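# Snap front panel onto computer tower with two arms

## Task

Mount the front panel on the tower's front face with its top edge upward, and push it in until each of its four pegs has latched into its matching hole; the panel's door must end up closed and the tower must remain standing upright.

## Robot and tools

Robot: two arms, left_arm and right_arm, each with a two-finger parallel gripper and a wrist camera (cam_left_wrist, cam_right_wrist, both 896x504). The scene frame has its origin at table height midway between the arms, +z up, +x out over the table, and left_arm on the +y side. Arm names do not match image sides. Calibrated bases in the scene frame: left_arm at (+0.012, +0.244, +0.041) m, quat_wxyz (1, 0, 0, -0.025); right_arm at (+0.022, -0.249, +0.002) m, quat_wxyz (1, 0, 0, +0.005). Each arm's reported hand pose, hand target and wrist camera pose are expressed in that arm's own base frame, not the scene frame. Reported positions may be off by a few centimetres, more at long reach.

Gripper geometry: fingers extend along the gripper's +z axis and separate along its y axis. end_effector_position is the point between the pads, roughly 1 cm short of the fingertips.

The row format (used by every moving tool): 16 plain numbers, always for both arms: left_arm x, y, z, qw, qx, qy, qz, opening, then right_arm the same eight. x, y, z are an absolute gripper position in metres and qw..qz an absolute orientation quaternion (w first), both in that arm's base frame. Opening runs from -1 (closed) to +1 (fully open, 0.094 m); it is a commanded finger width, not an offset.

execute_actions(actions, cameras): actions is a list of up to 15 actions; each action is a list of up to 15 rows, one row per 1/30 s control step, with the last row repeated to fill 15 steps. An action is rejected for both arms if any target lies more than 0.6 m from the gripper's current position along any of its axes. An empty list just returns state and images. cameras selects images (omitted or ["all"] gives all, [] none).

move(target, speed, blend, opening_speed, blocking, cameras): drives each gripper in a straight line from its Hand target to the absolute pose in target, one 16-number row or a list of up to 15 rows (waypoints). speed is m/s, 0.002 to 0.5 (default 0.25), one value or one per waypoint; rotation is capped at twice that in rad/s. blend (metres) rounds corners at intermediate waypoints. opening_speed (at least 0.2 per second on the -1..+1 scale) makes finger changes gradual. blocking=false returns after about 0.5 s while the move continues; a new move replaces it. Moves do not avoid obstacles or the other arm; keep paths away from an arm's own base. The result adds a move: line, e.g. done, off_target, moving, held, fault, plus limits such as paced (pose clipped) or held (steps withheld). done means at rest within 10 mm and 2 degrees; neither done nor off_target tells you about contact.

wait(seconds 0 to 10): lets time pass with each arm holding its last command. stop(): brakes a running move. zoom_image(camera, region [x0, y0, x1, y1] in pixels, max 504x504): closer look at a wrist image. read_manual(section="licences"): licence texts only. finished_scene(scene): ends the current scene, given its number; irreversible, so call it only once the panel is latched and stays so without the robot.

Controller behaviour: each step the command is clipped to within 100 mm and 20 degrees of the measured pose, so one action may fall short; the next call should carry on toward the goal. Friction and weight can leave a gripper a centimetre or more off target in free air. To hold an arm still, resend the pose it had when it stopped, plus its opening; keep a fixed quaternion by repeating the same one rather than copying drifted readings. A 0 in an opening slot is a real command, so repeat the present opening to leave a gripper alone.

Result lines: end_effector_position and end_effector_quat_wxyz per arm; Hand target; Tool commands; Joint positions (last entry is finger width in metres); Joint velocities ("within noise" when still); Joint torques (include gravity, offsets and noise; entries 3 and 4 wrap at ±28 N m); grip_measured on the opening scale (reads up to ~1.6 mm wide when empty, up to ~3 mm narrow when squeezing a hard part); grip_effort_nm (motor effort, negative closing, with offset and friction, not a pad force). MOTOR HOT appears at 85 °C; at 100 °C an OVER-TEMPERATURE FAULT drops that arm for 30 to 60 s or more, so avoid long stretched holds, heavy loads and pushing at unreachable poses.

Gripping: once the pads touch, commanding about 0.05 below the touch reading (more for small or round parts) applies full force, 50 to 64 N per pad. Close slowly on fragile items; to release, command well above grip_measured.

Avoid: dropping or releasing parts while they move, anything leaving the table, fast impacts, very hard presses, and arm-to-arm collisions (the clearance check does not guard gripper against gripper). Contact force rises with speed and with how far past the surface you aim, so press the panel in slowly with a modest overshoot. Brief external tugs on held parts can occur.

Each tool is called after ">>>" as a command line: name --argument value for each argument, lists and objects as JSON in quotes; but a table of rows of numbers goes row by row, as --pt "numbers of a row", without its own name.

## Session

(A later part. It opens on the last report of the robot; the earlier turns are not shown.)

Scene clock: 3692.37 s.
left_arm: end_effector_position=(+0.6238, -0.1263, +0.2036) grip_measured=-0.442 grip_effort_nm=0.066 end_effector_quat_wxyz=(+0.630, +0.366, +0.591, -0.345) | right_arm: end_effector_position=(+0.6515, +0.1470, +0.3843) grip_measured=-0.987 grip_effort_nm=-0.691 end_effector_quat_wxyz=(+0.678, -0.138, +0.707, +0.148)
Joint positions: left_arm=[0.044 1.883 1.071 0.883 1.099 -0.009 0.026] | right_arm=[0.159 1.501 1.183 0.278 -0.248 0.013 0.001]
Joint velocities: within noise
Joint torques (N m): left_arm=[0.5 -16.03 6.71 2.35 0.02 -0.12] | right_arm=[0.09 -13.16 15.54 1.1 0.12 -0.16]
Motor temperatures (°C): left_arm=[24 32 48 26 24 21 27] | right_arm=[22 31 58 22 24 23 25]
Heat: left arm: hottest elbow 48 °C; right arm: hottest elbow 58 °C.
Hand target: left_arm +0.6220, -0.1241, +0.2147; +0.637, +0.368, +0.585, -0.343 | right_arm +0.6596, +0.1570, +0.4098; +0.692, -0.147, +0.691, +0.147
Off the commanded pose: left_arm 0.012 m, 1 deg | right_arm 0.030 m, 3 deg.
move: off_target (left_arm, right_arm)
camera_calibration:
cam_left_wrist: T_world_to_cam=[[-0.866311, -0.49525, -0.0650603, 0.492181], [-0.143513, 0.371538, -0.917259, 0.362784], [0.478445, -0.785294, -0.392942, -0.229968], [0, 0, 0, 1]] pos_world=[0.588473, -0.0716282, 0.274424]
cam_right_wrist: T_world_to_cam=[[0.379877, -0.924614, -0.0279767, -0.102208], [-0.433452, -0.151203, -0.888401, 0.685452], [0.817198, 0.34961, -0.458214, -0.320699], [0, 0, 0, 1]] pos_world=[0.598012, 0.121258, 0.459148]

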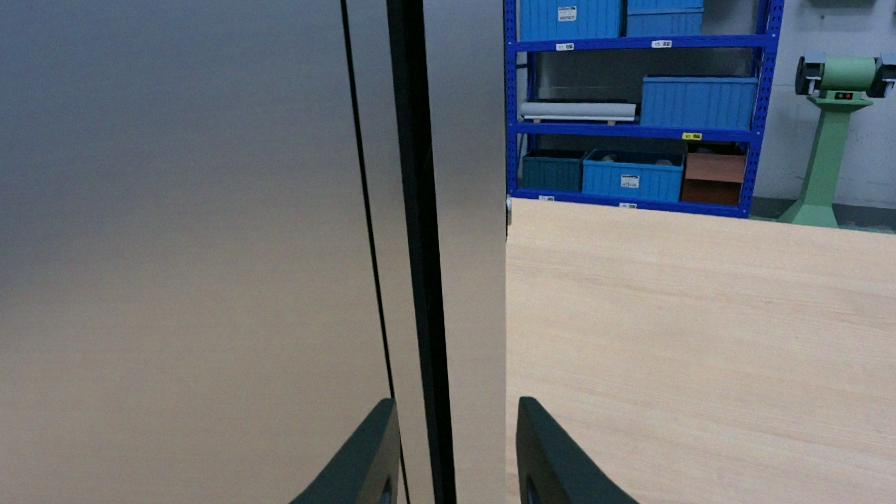

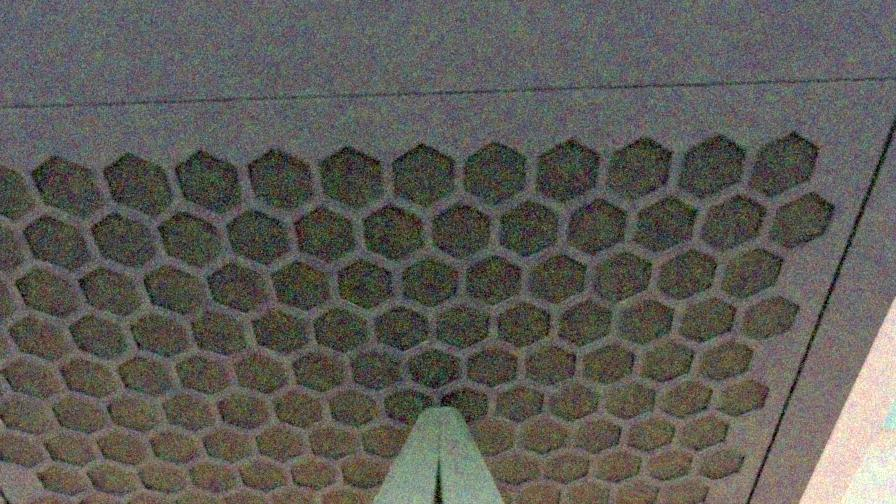

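>>> move --pt "0.52 0.045 0.24 0.72874 0.27048 0.46426 -0.42456 -0.44 0.6389 0.1472 0.415 0.69166 -0.14701 0.69166 0.14701 -1.0" --pt "0.52 0.045 0.24 0.72874 0.27048 0.46426 -0.42456 -0.44 0.6731 0.0705 0.461 0.69166 -0.14701 0.69166 0.14701 -1.0" --speed '[0.15, 0.1]' --blend 0.01

Scene clock: 3738.43 s.
left_arm: end_effector_position=(+0.5225, +0.0451, +0.2340) grip_measured=-0.442 grip_effort_nm=0.061 end_effector_quat_wxyz=(+0.681, +0.263, +0.587, -0.351) | right_arm: end_effector_position=(+0.6645, +0.0749, +0.4330) grip_measured=-0.987 grip_effort_nm=-0.686 end_effector_quat_wxyz=(+0.676, -0.141, +0.707, +0.155)
Joint positions: left_arm=[0.403 1.815 0.831 1.565 1.25 -0.613 0.026] | right_arm=[0.009 1.489 1.302 0.144 -0.414 0.012 0.001]
Joint velocities: within noise
Joint torques (N m): left_arm=[0.09 -12.86 5.18 1.83 -0.54 -0.07] | right_arm=[-2.55 -13.27 15.6 1.13 -0.1 -0.19]
Motor temperatures (°C): left_arm=[24 32 43 26 24 21 26] | right_arm=[22 33 62 22 24 23 25]
Heat: left arm: hottest elbow 43 °C; right arm: hottest elbow 62 °C.
Hand target: left_arm +0.5202, +0.0448, +0.2401; +0.684, +0.264, +0.583, -0.349 | right_arm +0.6712, +0.0704, +0.4607; +0.692, -0.147, +0.692, +0.147
Off the commanded pose: left_arm 0.007 m, 17 deg | right_arm 0.030 m, 3 deg.
joint sent to its limit (left arm) — joint 4 (wrist pitch), upper limit. The joint targets are off in orientation, not in position.
move: off_target (left_arm, right_arm)
camera_calibration:
cam_left_wrist: T_world_to_cam=[[-0.783792, -0.619488, 0.043654, 0.42836], [-0.19419, 0.177712, -0.964732, 0.358821], [0.589882, -0.764626, -0.259587, -0.125341], [0, 0, 0, 1]] pos_world=[0.479361, 0.105758, 0.294929]
cam_right_wrist: T_world_to_cam=[[0.39379, -0.918585, -0.033622, -0.179733], [-0.433449, -0.153312, -0.888041, 0.723456], [0.810587, 0.364275, -0.458533, -0.28031], [0, 0, 0, 1]] pos_world=[0.611574, 0.0479242, 0.507885]

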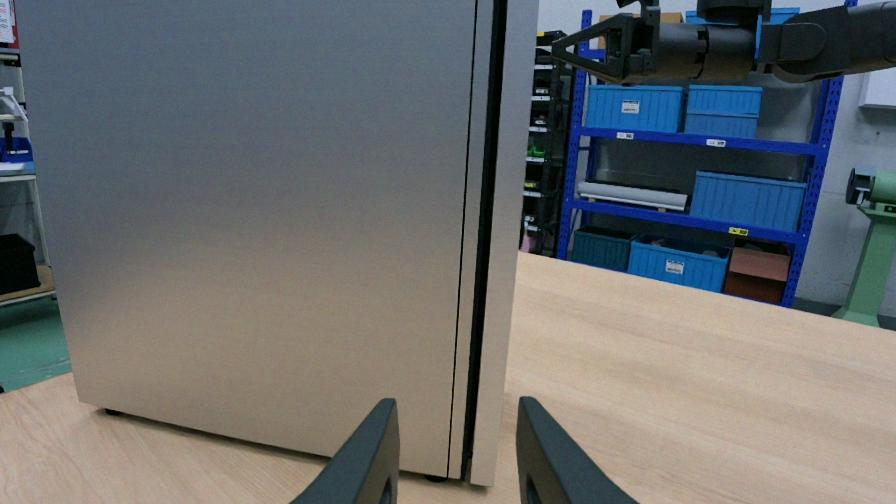

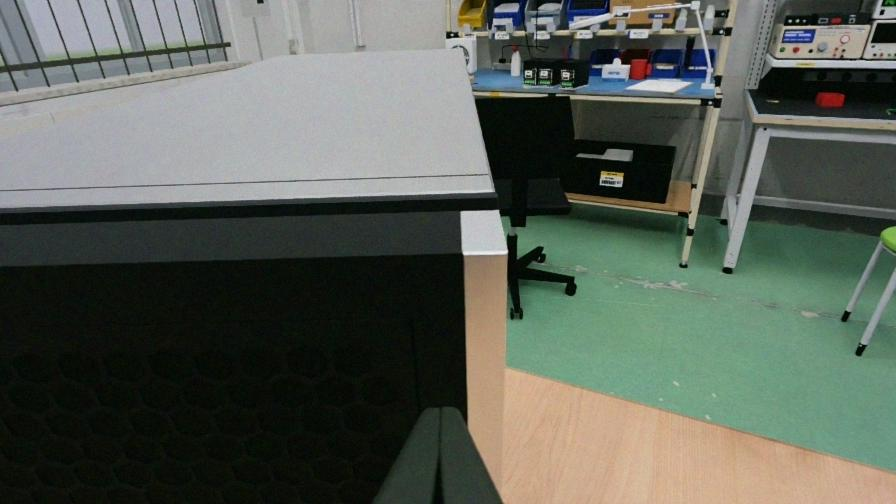

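>>> move --target '[0.52, 0.045, 0.24, 0.684, 0.264, 0.583, -0.349, -0.44, 0.6996, 0.0823, 0.463, 0.69166, -0.14701, 0.69166, 0.14701, -1.0]' --speed 0.03

Scene clock: 3773.57 s.
left_arm: end_effector_position=(+0.5225, +0.0451, +0.2339) grip_measured=-0.442 grip_effort_nm=0.066 end_effector_quat_wxyz=(+0.681, +0.262, +0.587, -0.351) | right_arm: end_effector_position=(+0.6894, +0.0735, +0.4360) grip_measured=-0.987 grip_effort_nm=-0.681 end_effector_quat_wxyz=(+0.677, -0.137, +0.707, +0.151)
Joint positions: left_arm=[0.403 1.815 0.831 1.565 1.249 -0.613 0.026] | right_arm=[0.01 1.549 1.378 0.13 -0.4 0.012 0.001]
Joint velocities: within noise
Joint torques (N m): left_arm=[0.21 -12.63 5.15 1.77 -0.53 -0.08] | right_arm=[-0.38 -13.8 16.2 1.52 0.25 -0.15]
Motor temperatures (°C): left_arm=[24 32 41 26 24 21 26] | right_arm=[22 31 59 22 24 23 25]
Heat: left arm: hottest elbow 41 °C; right arm: hottest elbow 59 °C.
Hand target: left_arm +0.5200, +0.0451, +0.2399; +0.684, +0.264, +0.583, -0.349 | right_arm +0.6974, +0.0822, +0.4625; +0.692, -0.147, +0.691, +0.147
Off the commanded pose: left_arm 0.007 m, 1 deg | right_arm 0.030 m, 3 deg.
joint sent to its limit (left arm) — joint 4 (wrist pitch), upper limit. The joint targets still meet the commanded pose.
move: off_target (right_arm)
camera_calibration:
cam_left_wrist: T_world_to_cam=[[-0.783582, -0.619723, 0.0440767, 0.428131], [-0.194506, 0.177319, -0.964741, 0.358911], [0.590056, -0.764527, -0.259484, -0.125453], [0, 0, 0, 1]] pos_world=[0.479311, 0.105768, 0.294833]
cam_right_wrist: T_world_to_cam=[[0.381879, -0.92363, -0.0328069, -0.182521], [-0.43472, -0.148185, -0.88829, 0.737298], [0.81559, 0.353481, -0.458109, -0.301494], [0, 0, 0, 1]] pos_world=[0.636115, 0.0472475, 0.51083]

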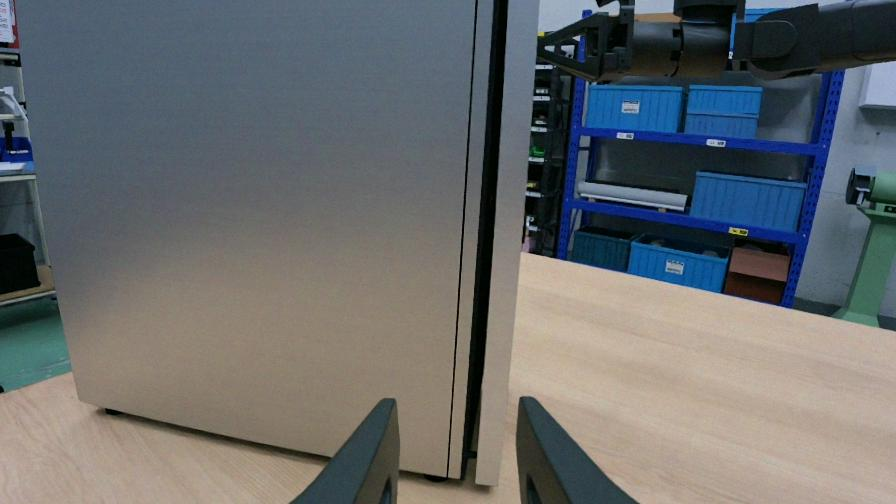

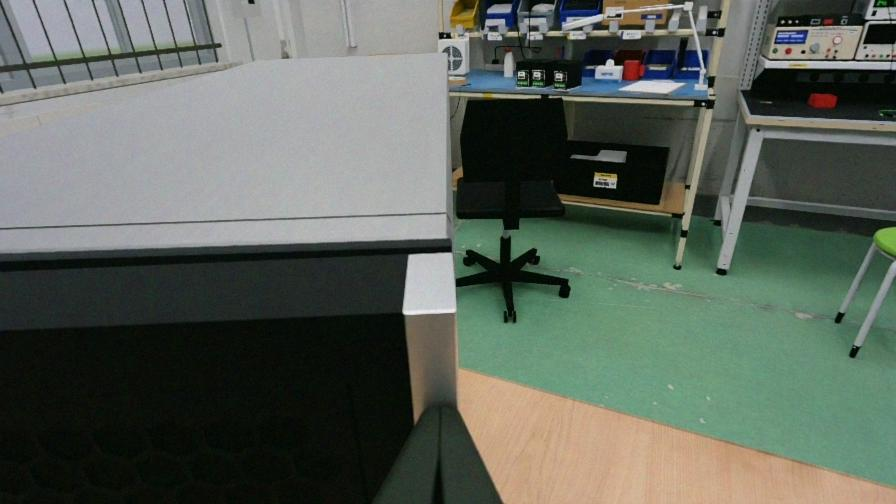

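>>> zoom_image --camera "cam_left_wrist" --region '[380, 250, 580, 504]'

>>> zoom_image --camera "cam_right_wrist" --region '[240, 180, 520, 440]'

Scaled by 1.984 from the camera's 896x504 image, which has a finer 1280x720 frame.

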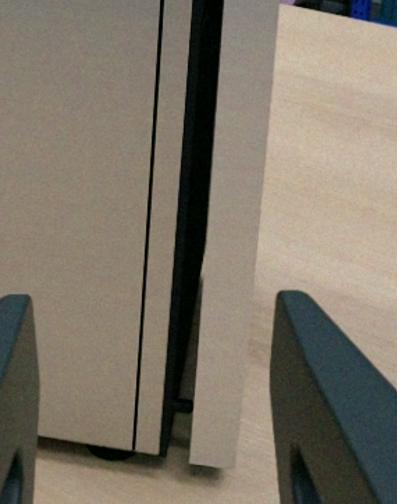

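Scaled by 1.800 from the camera's 896x504 image, which has a finer 1280x720 frame.

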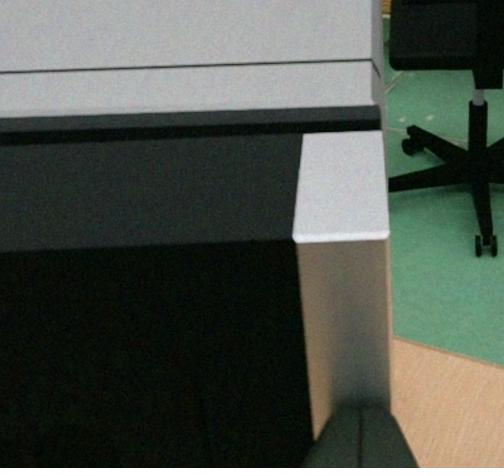

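>>> move --pt "0.52 0.045 0.24 0.684 0.264 0.583 -0.349 -0.44 0.6563 0.0639 0.4625 0.69166 -0.14701 0.69166 0.14701 -1.0" --pt "0.52 0.045 0.24 0.684 0.264 0.583 -0.349 -0.44 0.600 0.142 0.115 0.69166 -0.14701 0.69166 0.14701 -1.0" --speed '[0.08, 0.25]' --blend 0.01

Scene clock: 3831.30 s.
left_arm: end_effector_position=(+0.5225, +0.0451, +0.2339) grip_measured=-0.442 grip_effort_nm=0.061 end_effector_quat_wxyz=(+0.681, +0.262, +0.587, -0.351) | right_arm: end_effector_position=(+0.5989, +0.1362, +0.1087) grip_measured=-0.987 grip_effort_nm=-0.691 end_effector_quat_wxyz=(+0.683, -0.141, +0.701, +0.148)
Joint positions: left_arm=[0.403 1.815 0.831 1.565 1.249 -0.613 0.026] | right_arm=[0.152 1.922 0.773 1.125 -0.259 0.009 0.001]
Joint velocities: within noise
Joint torques (N m): left_arm=[0.26 -12.81 5.27 1.76 -0.52 -0.08] | right_arm=[-0.73 -14.27 5.75 2.15 0.14 -0.17]
Motor temperatures (°C): left_arm=[24 32 39 26 25 21 26] | right_arm=[22 32 61 22 24 23 26]
Heat: left arm: hottest elbow 39 °C; right arm: hottest elbow 61 °C.
Hand target: left_arm +0.5200, +0.0451, +0.2399; +0.684, +0.264, +0.583, -0.349 | right_arm +0.5999, +0.1420, +0.1151; +0.692, -0.147, +0.692, +0.147
Off the commanded pose: left_arm 0.007 m, 1 deg | right_arm 0.009 m, 2 deg.
joint sent to its limit (left arm) — joint 4 (wrist pitch), upper limit. The joint targets still meet the commanded pose.
move: done
camera_calibration:
cam_left_wrist: T_world_to_cam=[[-0.783582, -0.619723, 0.0440767, 0.428131], [-0.194506, 0.177319, -0.964741, 0.358911], [0.590056, -0.764527, -0.259484, -0.125453], [0, 0, 0, 1]] pos_world=[0.479311, 0.105768, 0.294833]
cam_right_wrist: T_world_to_cam=[[0.384288, -0.922989, -0.0203696, -0.103658], [-0.417231, -0.153948, -0.895666, 0.407638], [0.823554, 0.352692, -0.44426, -0.405933], [0, 0, 0, 1]] pos_world=[0.544221, 0.11025, 0.182657]

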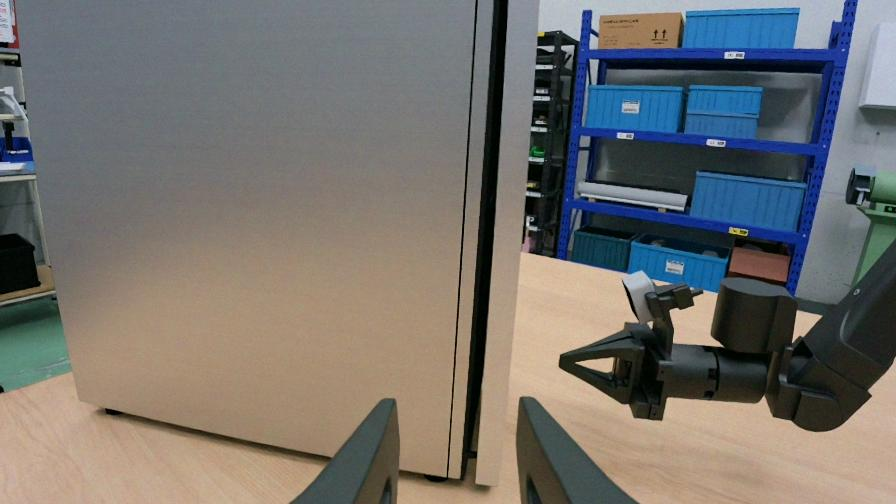

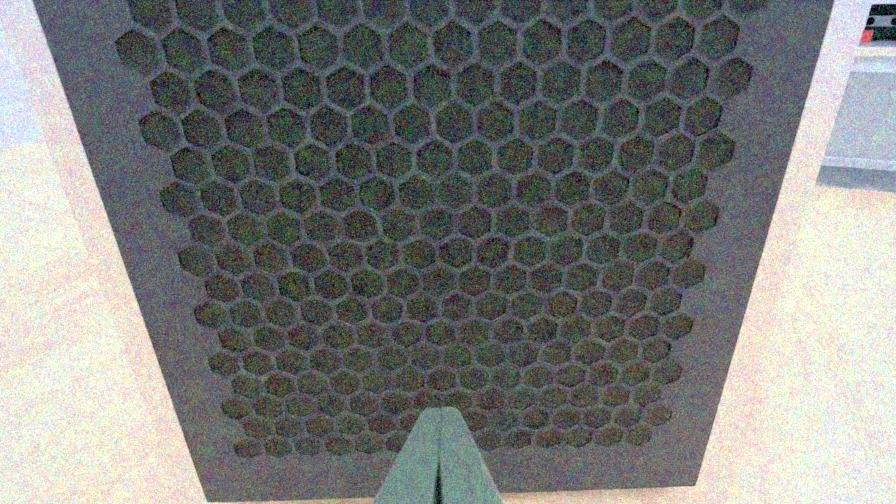

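>>> move --target '[0.52, 0.045, 0.24, 0.684, 0.264, 0.583, -0.349, -0.44, 0.6575, 0.1676, 0.10, 0.69166, -0.14701, 0.69166, 0.14701, -1.0]' --speed 0.035

Scene clock: 3846.43 s.
left_arm: end_effector_position=(+0.5225, +0.0451, +0.2339) grip_measured=-0.442 grip_effort_nm=0.056 end_effector_quat_wxyz=(+0.681, +0.262, +0.587, -0.351) | right_arm: end_effector_position=(+0.6474, +0.1578, +0.0951) grip_measured=-0.987 grip_effort_nm=-0.686 end_effector_quat_wxyz=(+0.686, -0.141, +0.699, +0.147)
Joint positions: left_arm=[0.403 1.815 0.831 1.565 1.249 -0.613 0.026] | right_arm=[0.181 2.031 0.93 1.085 -0.228 0.009 0.001]
Joint velocities: within noise
Joint torques (N m): left_arm=[0.03 -12.81 5.15 1.8 -0.52 -0.09] | right_arm=[-0.38 -15.33 8.75 1.06 0.11 -0.13]
Motor temperatures (°C): left_arm=[24 32 39 26 25 21 26] | right_arm=[22 33 57 22 24 23 26]
Heat: left arm: hottest elbow 39 °C; right arm: hottest elbow 57 °C.
Hand target: left_arm +0.5200, +0.0450, +0.2399; +0.684, +0.264, +0.583, -0.349 | right_arm +0.6568, +0.1676, +0.1001; +0.692, -0.147, +0.692, +0.147
Off the commanded pose: left_arm 0.007 m, 1 deg | right_arm 0.015 m, 1 deg.
joint sent to its limit (left arm) — joint 4 (wrist pitch), upper limit. The joint targets still meet the commanded pose.
move: off_target (right_arm)
camera_calibration:
cam_left_wrist: T_world_to_cam=[[-0.783582, -0.619723, 0.0440767, 0.428131], [-0.194506, 0.177319, -0.964741, 0.358911], [0.590056, -0.764527, -0.259484, -0.125453], [0, 0, 0, 1]] pos_world=[0.479311, 0.105768, 0.294833]
cam_right_wrist: T_world_to_cam=[[0.382319, -0.923852, -0.0181483, -0.101381], [-0.411078, -0.152462, -0.89876, 0.41514], [0.827555, 0.351073, -0.438064, -0.462505], [0, 0, 0, 1]] pos_world=[0.592163, 0.132005, 0.168664]

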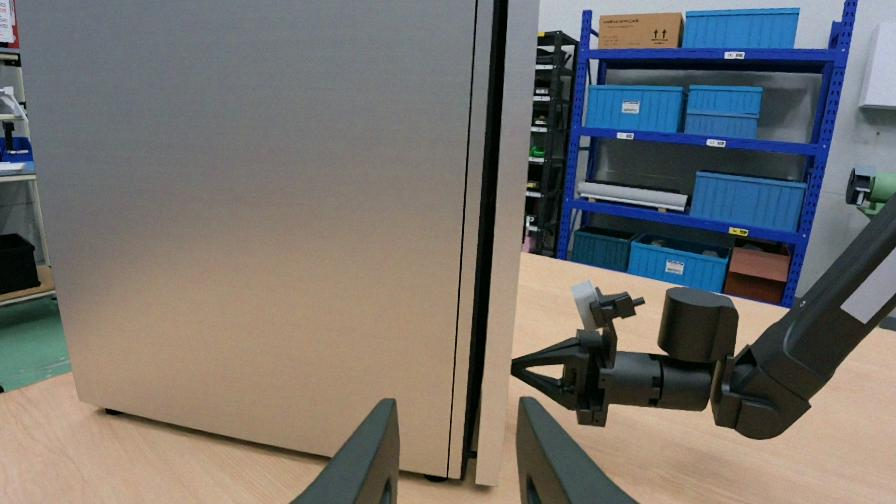

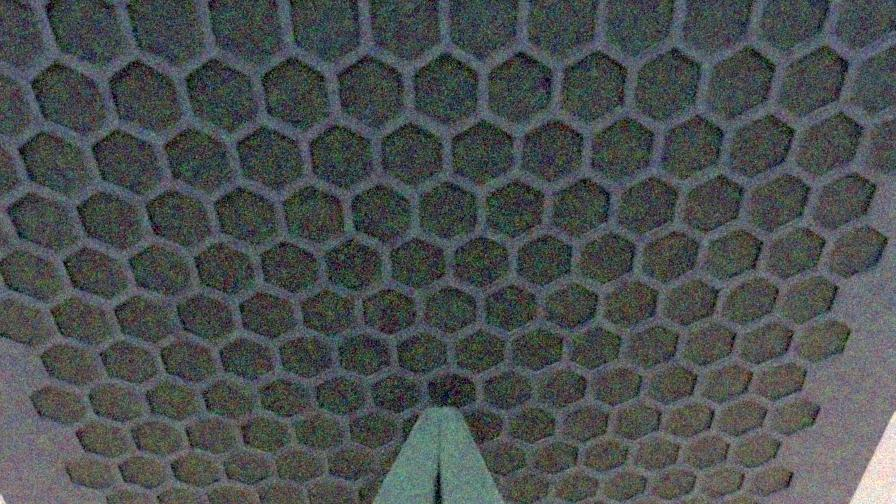

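>>> move --target '[0.52, 0.045, 0.24, 0.684, 0.264, 0.583, -0.349, -0.44, 0.6703, 0.1733, 0.10, 0.69166, -0.14701, 0.69166, 0.14701, -1.0]' --speed 0.03

Scene clock: 3856.00 s.
left_arm: end_effector_position=(+0.5225, +0.0451, +0.2339) grip_measured=-0.442 grip_effort_nm=0.056 end_effector_quat_wxyz=(+0.681, +0.262, +0.587, -0.351) | right_arm: end_effector_position=(+0.6548, +0.1607, +0.0946) grip_measured=-0.987 grip_effort_nm=-0.686 end_effector_quat_wxyz=(+0.685, -0.140, +0.700, +0.146)
Joint positions: left_arm=[0.403 1.815 0.831 1.565 1.249 -0.613 0.026] | right_arm=[0.185 2.041 0.953 1.069 -0.223 0.009 0.001]
Joint velocities: within noise
Joint torques (N m): left_arm=[-0.15 -12.75 5.14 1.78 -0.52 -0.06] | right_arm=[0.09 -14.74 10.36 0.88 0.22 -0.12]
Motor temperatures (°C): left_arm=[24 32 39 26 25 21 26] | right_arm=[22 33 55 22 24 23 26]
Heat: left arm: hottest elbow 39 °C; right arm: hottest elbow 55 °C.
Hand target: left_arm +0.5200, +0.0450, +0.2399; +0.684, +0.264, +0.583, -0.349 | right_arm +0.6689, +0.1732, +0.1005; +0.692, -0.147, +0.692, +0.147
Off the commanded pose: left_arm 0.007 m, 1 deg | right_arm 0.021 m, 1 deg.
joint sent to its limit (left arm) — joint 4 (wrist pitch), upper limit. The joint targets still meet the commanded pose.
move: off_target (right_arm)
camera_calibration:
cam_left_wrist: T_world_to_cam=[[-0.783582, -0.619723, 0.0440767, 0.428131], [-0.194506, 0.177319, -0.964741, 0.358911], [0.590056, -0.764527, -0.259484, -0.125453], [0, 0, 0, 1]] pos_world=[0.479311, 0.105768, 0.294833]
cam_right_wrist: T_world_to_cam=[[0.380861, -0.924445, -0.0186172, -0.100474], [-0.413655, -0.152345, -0.897597, 0.419689], [0.826943, 0.349561, -0.440423, -0.468969], [0, 0, 0, 1]] pos_world=[0.599684, 0.134988, 0.168296]

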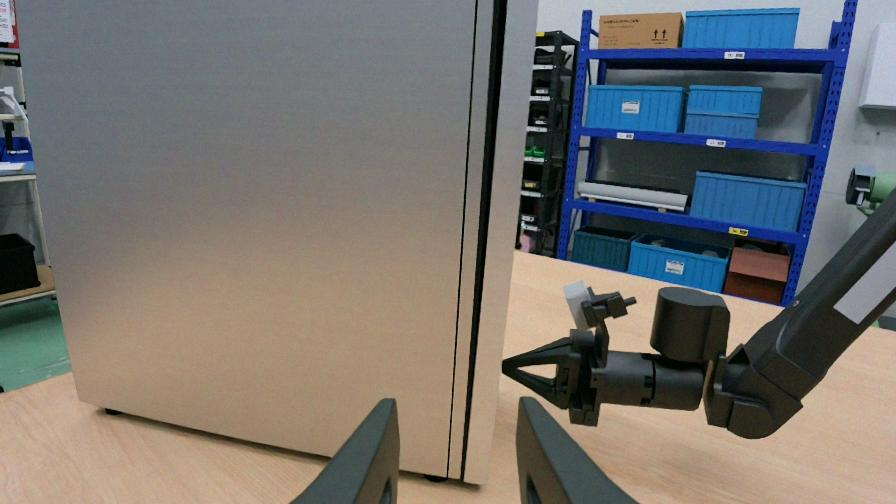

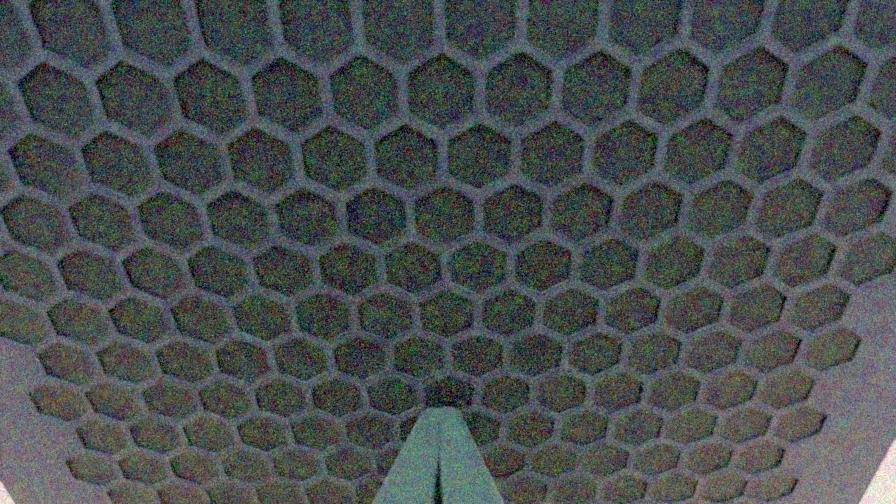

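>>> zoom_image --camera "cam_left_wrist" --region '[420, 250, 580, 504]'

>>> zoom_image --camera "cam_left_wrist" --region '[420, 0, 580, 254]'

Scaled by 1.984 from the camera's 896x504 image, which has a finer 1280x720 frame.

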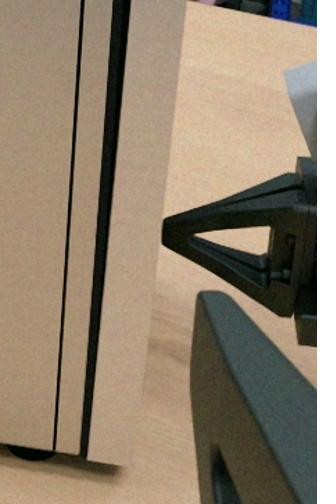

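Scaled by 1.984 from the camera's 896x504 image, which has a finer 1280x720 frame.

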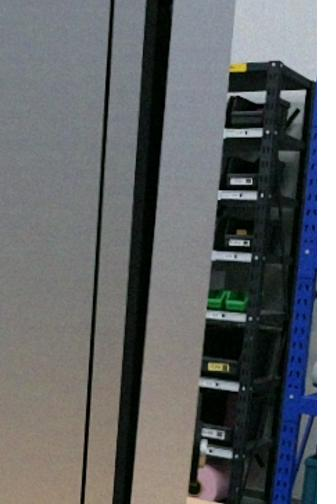

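>>> move --target '[0.52, 0.045, 0.24, 0.684, 0.264, 0.583, -0.349, -0.44, 0.6776, 0.1766, 0.10, 0.69166, -0.14701, 0.69166, 0.14701, -1.0]' --speed 0.03

Scene clock: 3871.37 s.
left_arm: end_effector_position=(+0.5225, +0.0451, +0.2339) grip_measured=-0.442 grip_effort_nm=0.056 end_effector_quat_wxyz=(+0.681, +0.262, +0.587, -0.351) | right_arm: end_effector_position=(+0.6552, +0.1608, +0.0946) grip_measured=-0.987 grip_effort_nm=-0.681 end_effector_quat_wxyz=(+0.685, -0.140, +0.700, +0.146)
Joint positions: left_arm=[0.403 1.815 0.831 1.565 1.249 -0.613 0.026] | right_arm=[0.185 2.041 0.955 1.067 -0.223 0.009 0.001]
Joint velocities: within noise
Joint torques (N m): left_arm=[0.32 -12.51 5.2 1.8 -0.52 -0.08] | right_arm=[0.38 -14.39 12.26 0.55 0.35 -0.15]
Motor temperatures (°C): left_arm=[24 32 39 26 25 21 25] | right_arm=[22 32 54 22 24 23 26]
Heat: left arm: hottest elbow 39 °C; right arm: hottest elbow 54 °C.
Hand target: left_arm +0.5200, +0.0450, +0.2399; +0.684, +0.264, +0.583, -0.349 | right_arm +0.6751, +0.1763, +0.1009; +0.692, -0.147, +0.691, +0.147
Off the commanded pose: left_arm 0.007 m, 1 deg | right_arm 0.028 m, 1 deg.
joint sent to its limit (left arm) — joint 4 (wrist pitch), upper limit. The joint targets still meet the commanded pose.
move: off_target (right_arm)
camera_calibration:
cam_left_wrist: T_world_to_cam=[[-0.783582, -0.619723, 0.0440767, 0.428131], [-0.194506, 0.177319, -0.964741, 0.358911], [0.590056, -0.764527, -0.259484, -0.125453], [0, 0, 0, 1]] pos_world=[0.479311, 0.105768, 0.294833]
cam_right_wrist: T_world_to_cam=[[0.380847, -0.924447, -0.0187731, -0.100527], [-0.414328, -0.152471, -0.897265, 0.420303], [0.826612, 0.349499, -0.441093, -0.469007], [0, 0, 0, 1]] pos_world=[0.600116, 0.135069, 0.16836]

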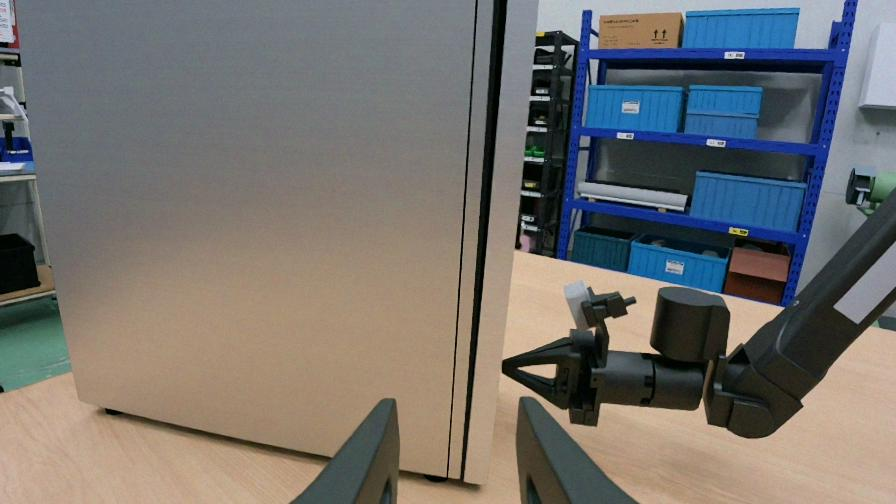

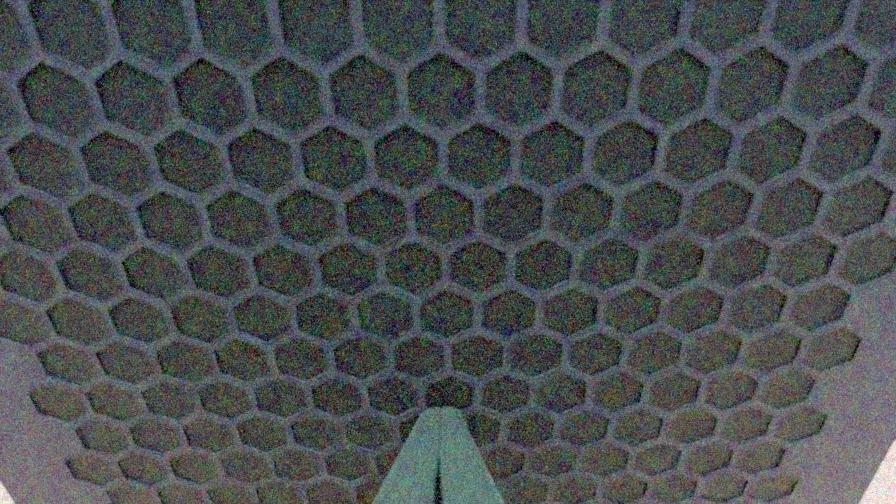

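>>> move --pt "0.52 0.045 0.24 0.684 0.264 0.583 -0.349 -0.44 0.6228 0.1522 0.105 0.69166 -0.14701 0.69166 0.14701 -1.0" --pt "0.52 0.045 0.24 0.684 0.264 0.583 -0.349 -0.44 0.5837 0.2281 0.463 0.69166 -0.14701 0.69166 0.14701 -1.0" --speed '[0.1, 0.25]' --blend 0.01

Scene clock: 3894.53 s.
left_arm: end_effector_position=(+0.5225, +0.0451, +0.2339) grip_measured=-0.442 grip_effort_nm=0.056 end_effector_quat_wxyz=(+0.681, +0.262, +0.587, -0.351) | right_arm: end_effector_position=(+0.5789, +0.2199, +0.4324) grip_measured=-0.987 grip_effort_nm=-0.686 end_effector_quat_wxyz=(+0.676, -0.143, +0.708, +0.145)
Joint positions: left_arm=[0.403 1.815 0.831 1.565 1.249 -0.613 0.026] | right_arm=[0.345 1.333 1.145 0.144 -0.066 0.009 0.001]
Joint velocities: within noise
Joint torques (N m): left_arm=[0.09 -12.69 5.15 1.77 -0.53 -0.07] | right_arm=[-0.56 -11.16 15.82 1.29 0.16 -0.11]
Motor temperatures (°C): left_arm=[24 32 38 26 25 21 25] | right_arm=[22 32 53 22 24 23 26]
Heat: left arm: hottest elbow 38 °C; right arm: hottest elbow 53 °C.
Hand target: left_arm +0.5200, +0.0450, +0.2399; +0.684, +0.264, +0.583, -0.349 | right_arm +0.5819, +0.2273, +0.4626; +0.692, -0.147, +0.692, +0.147
Off the commanded pose: left_arm 0.007 m, 1 deg | right_arm 0.032 m, 3 deg.
joint sent to its limit (left arm) — joint 4 (wrist pitch), upper limit. The joint targets still meet the commanded pose.
move: off_target (right_arm)
camera_calibration:
cam_left_wrist: T_world_to_cam=[[-0.783582, -0.619723, 0.0440767, 0.428131], [-0.194506, 0.177319, -0.964741, 0.358911], [0.590056, -0.764527, -0.259484, -0.125453], [0, 0, 0, 1]] pos_world=[0.479311, 0.105768, 0.294833]
cam_right_wrist: T_world_to_cam=[[0.383332, -0.923455, -0.0169343, -0.0129699], [-0.433621, -0.16375, -0.886092, 0.709629], [0.815494, 0.347011, -0.4632, -0.261068], [0, 0, 0, 1]] pos_world=[0.525581, 0.194818, 0.50765]

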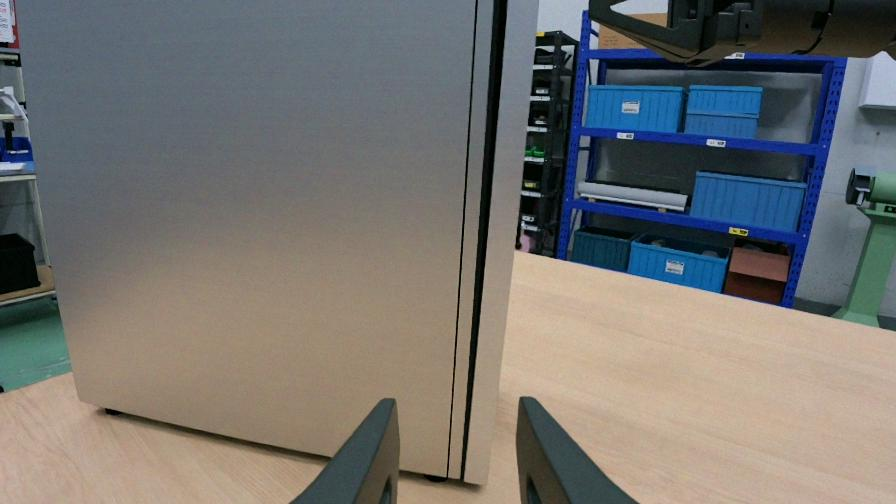

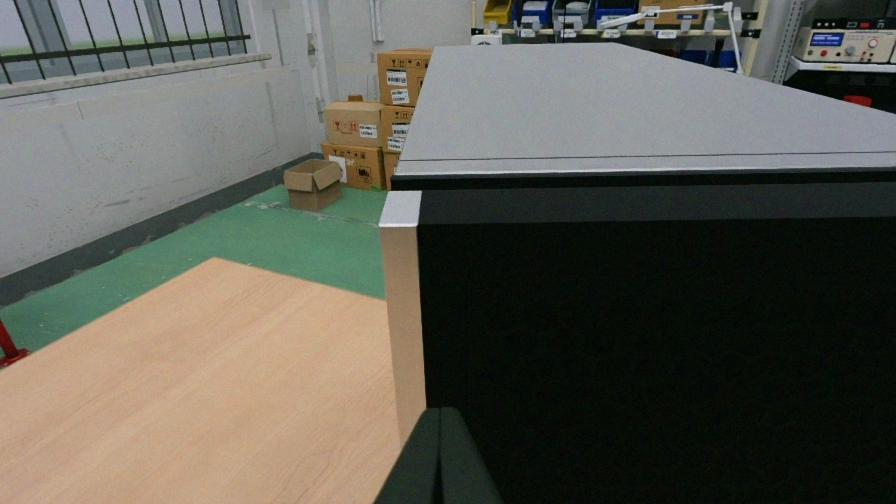

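>>> zoom_image --camera "cam_right_wrist" --region '[340, 130, 560, 270]'

Scaled by 2.291 from the camera's 896x504 image, which has a finer 1280x720 frame.

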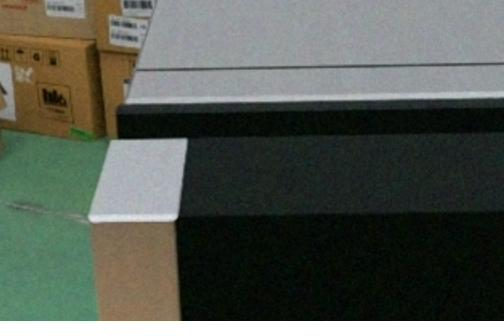

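>>> zoom_image --camera "cam_right_wrist" --region '[700, 110, 896, 260]'

Scaled by 2.571 from the camera's 896x504 image, which has a finer 1280x720 frame.

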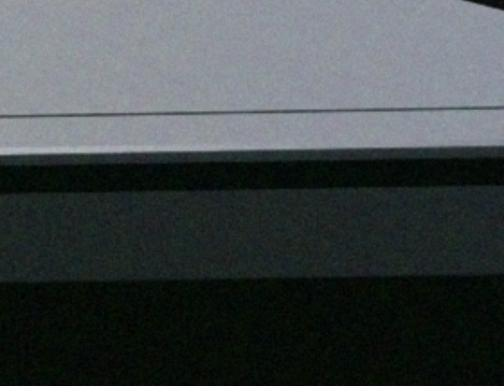

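>>> move --target '[0.52, 0.045, 0.24, 0.684, 0.264, 0.583, -0.349, -0.44, 0.6330, 0.2501, 0.463, 0.69166, -0.14701, 0.69166, 0.14701, -1.0]' --speed 0.035

Scene clock: 3942.40 s.
left_arm: end_effector_position=(+0.5225, +0.0451, +0.2339) grip_measured=-0.442 grip_effort_nm=0.061 end_effector_quat_wxyz=(+0.681, +0.262, +0.587, -0.351) | right_arm: end_effector_position=(+0.6181, +0.2352, +0.4349) grip_measured=-0.987 grip_effort_nm=-0.681 end_effector_quat_wxyz=(+0.676, -0.142, +0.708, +0.144)
Joint positions: left_arm=[0.403 1.815 0.831 1.565 1.249 -0.613 0.026] | right_arm=[0.349 1.441 1.259 0.139 -0.059 0.009 0.001]
Joint velocities: within noise
Joint torques (N m): left_arm=[0.44 -12.69 5.15 1.8 -0.53 -0.06] | right_arm=[-0.32 -10.99 17.61 1.44 0.18 -0.14]
Motor temperatures (°C): left_arm=[24 32 38 26 25 21 25] | right_arm=[22 33 58 22 24 23 26]
Heat: left arm: hottest elbow 38 °C; right arm: hottest elbow 58 °C.
Hand target: left_arm +0.5200, +0.0450, +0.2399; +0.684, +0.264, +0.583, -0.349 | right_arm +0.6298, +0.2490, +0.4622; +0.692, -0.147, +0.691, +0.147
Off the commanded pose: left_arm 0.007 m, 1 deg | right_arm 0.035 m, 3 deg.
joint sent to its limit (left arm) — joint 4 (wrist pitch), upper limit. The joint targets still meet the commanded pose.
move: off_target (right_arm)
camera_calibration:
cam_left_wrist: T_world_to_cam=[[-0.783582, -0.619723, 0.0440767, 0.428131], [-0.194506, 0.177319, -0.964741, 0.358911], [0.590056, -0.764527, -0.259484, -0.125453], [0, 0, 0, 1]] pos_world=[0.479311, 0.105768, 0.294833]
cam_right_wrist: T_world_to_cam=[[0.380525, -0.924621, -0.0166353, -0.0119103], [-0.433714, -0.162549, -0.886267, 0.731223], [0.816757, 0.344462, -0.462875, -0.297539], [0, 0, 0, 1]] pos_world=[0.564691, 0.210338, 0.510137]

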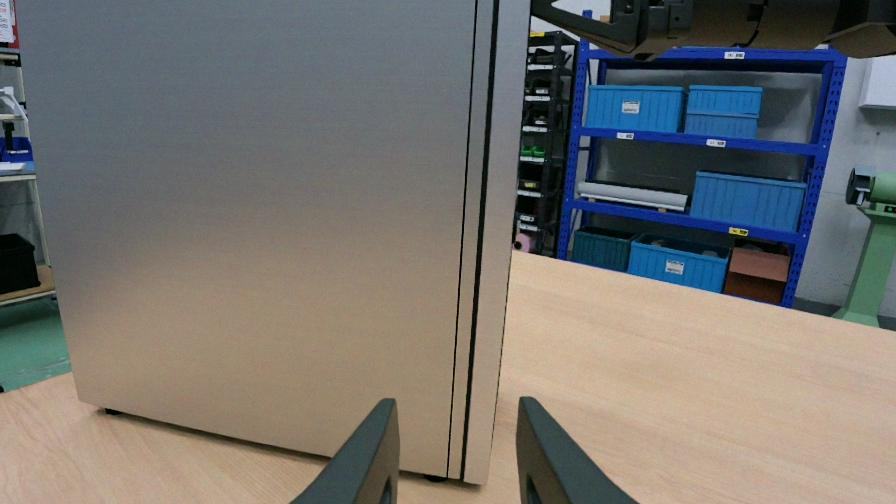

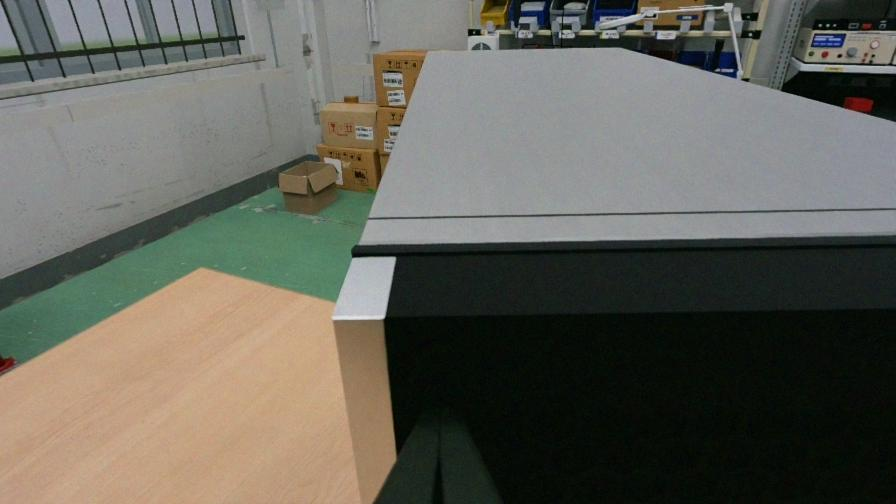

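>>> zoom_image --camera "cam_right_wrist" --region '[310, 190, 530, 340]'

>>> zoom_image --camera "cam_right_wrist" --region '[700, 180, 896, 340]'

>>> zoom_image --camera "cam_left_wrist" --region '[420, 0, 580, 254]'

>>> zoom_image --camera "cam_left_wrist" --region '[420, 250, 580, 504]'

Scaled by 2.291 from the camera's 896x504 image, which has a finer 1280x720 frame.

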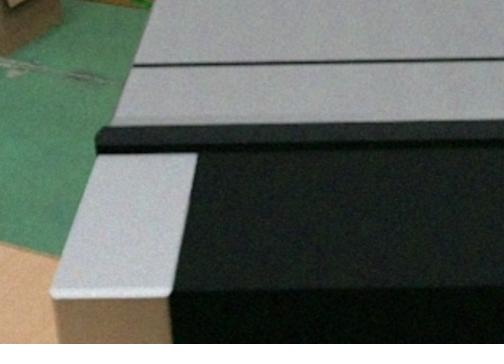

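Scaled by 2.571 from the camera's 896x504 image, which has a finer 1280x720 frame.

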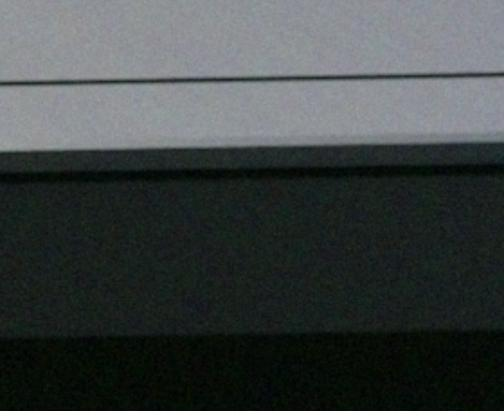

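Scaled by 1.984 from the camera's 896x504 image, which has a finer 1280x720 frame.

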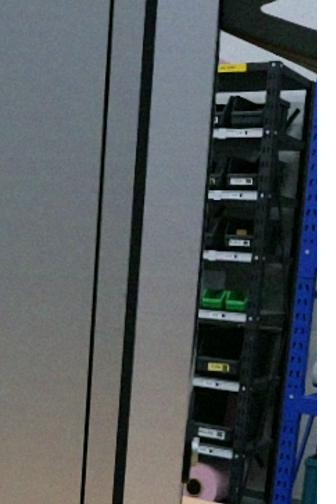

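Scaled by 1.984 from the camera's 896x504 image, which has a finer 1280x720 frame.

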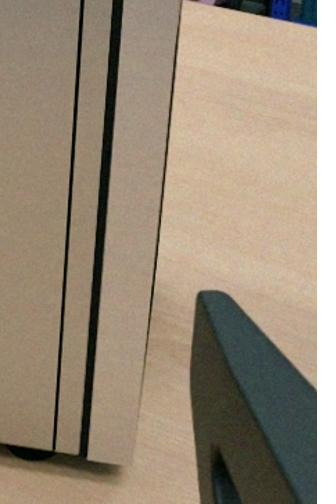

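>>> move --target '[0.52, 0.045, 0.24, 0.684, 0.264, 0.583, -0.349, -0.44, 0.6467, 0.2562, 0.463, 0.69166, -0.14701, 0.69166, 0.14701, -1.0]' --speed 0.03

Scene clock: 3968.17 s.
left_arm: end_effector_position=(+0.5225, +0.0451, +0.2339) grip_measured=-0.442 grip_effort_nm=0.061 end_effector_quat_wxyz=(+0.681, +0.262, +0.587, -0.351) | right_arm: end_effector_position=(+0.6186, +0.2354, +0.4356) grip_measured=-0.987 grip_effort_nm=-0.691 end_effector_quat_wxyz=(+0.674, -0.143, +0.711, +0.144)
Joint positions: left_arm=[0.403 1.815 0.831 1.565 1.249 -0.613 0.026] | right_arm=[0.349 1.441 1.266 0.125 -0.059 0.009 0.001]
Joint velocities: within noise
Joint torques (N m): left_arm=[0.15 -12.51 5.11 1.81 -0.53 -0.07] | right_arm=[-0.09 -9.11 20.16 1.92 0.22 -0.11]
Motor temperatures (°C): left_arm=[24 32 38 26 25 21 25] | right_arm=[22 32 59 22 24 23 26]
Heat: left arm: hottest elbow 38 °C; right arm: hottest elbow 59 °C.
Hand target: left_arm +0.5200, +0.0450, +0.2399; +0.684, +0.264, +0.583, -0.349 | right_arm +0.6411, +0.2543, +0.4610; +0.692, -0.147, +0.692, +0.147
Off the commanded pose: left_arm 0.007 m, 1 deg | right_arm 0.044 m, 3 deg.
joint sent to its limit (left arm) — joint 4 (wrist pitch), upper limit. The joint targets still meet the commanded pose.
move: off_target (right_arm)
camera_calibration:
cam_left_wrist: T_world_to_cam=[[-0.783582, -0.619723, 0.0440767, 0.428131], [-0.194506, 0.177319, -0.964741, 0.358911], [0.590056, -0.764527, -0.259484, -0.125453], [0, 0, 0, 1]] pos_world=[0.479311, 0.105768, 0.294833]
cam_right_wrist: T_world_to_cam=[[0.380411, -0.924662, -0.0169354, -0.011709], [-0.43974, -0.164741, -0.882887, 0.734804], [0.813583, 0.343307, -0.46928, -0.292656], [0, 0, 0, 1]] pos_world=[0.565677, 0.210696, 0.511213]

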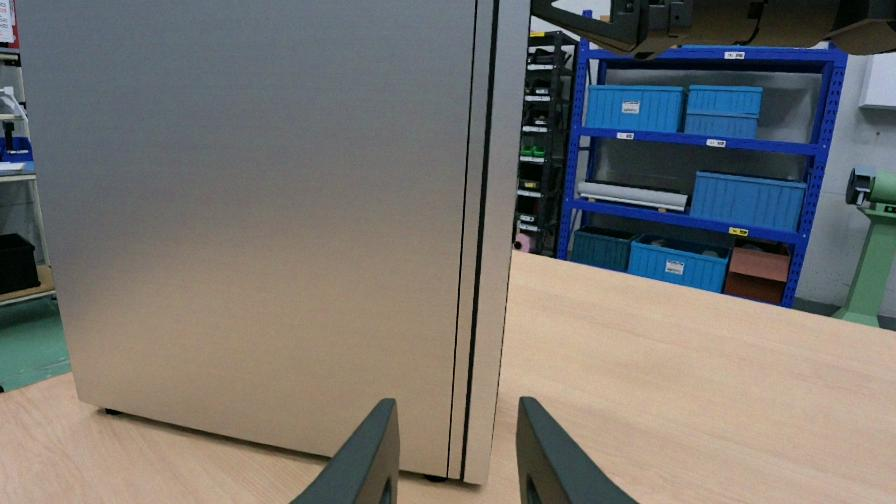

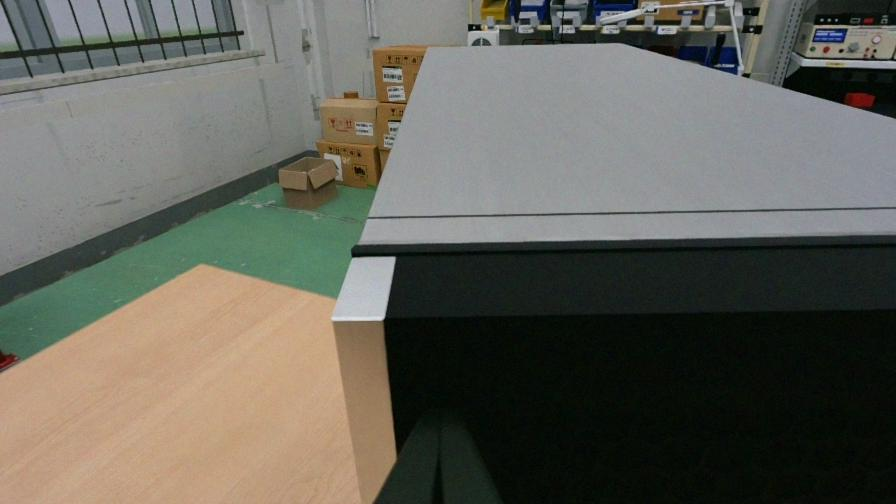

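>>> zoom_image --camera "cam_right_wrist" --region '[320, 220, 460, 330]'

>>> zoom_image --camera "cam_left_wrist" --region '[450, 0, 550, 150]'

Scaled by 3.600 from the camera's 896x504 image, which has a finer 1280x720 frame.

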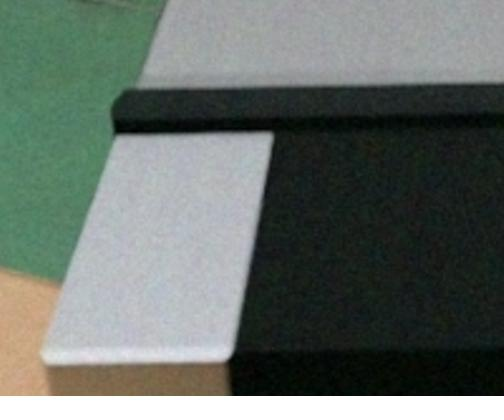

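Scaled by 3.360 from the camera's 896x504 image, which has a finer 1280x720 frame.

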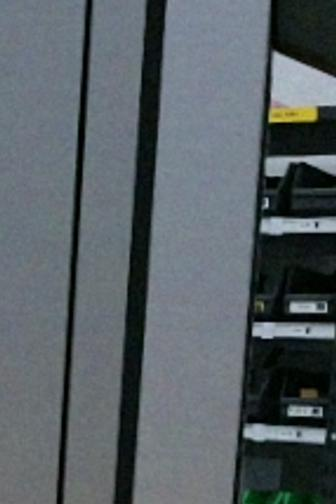

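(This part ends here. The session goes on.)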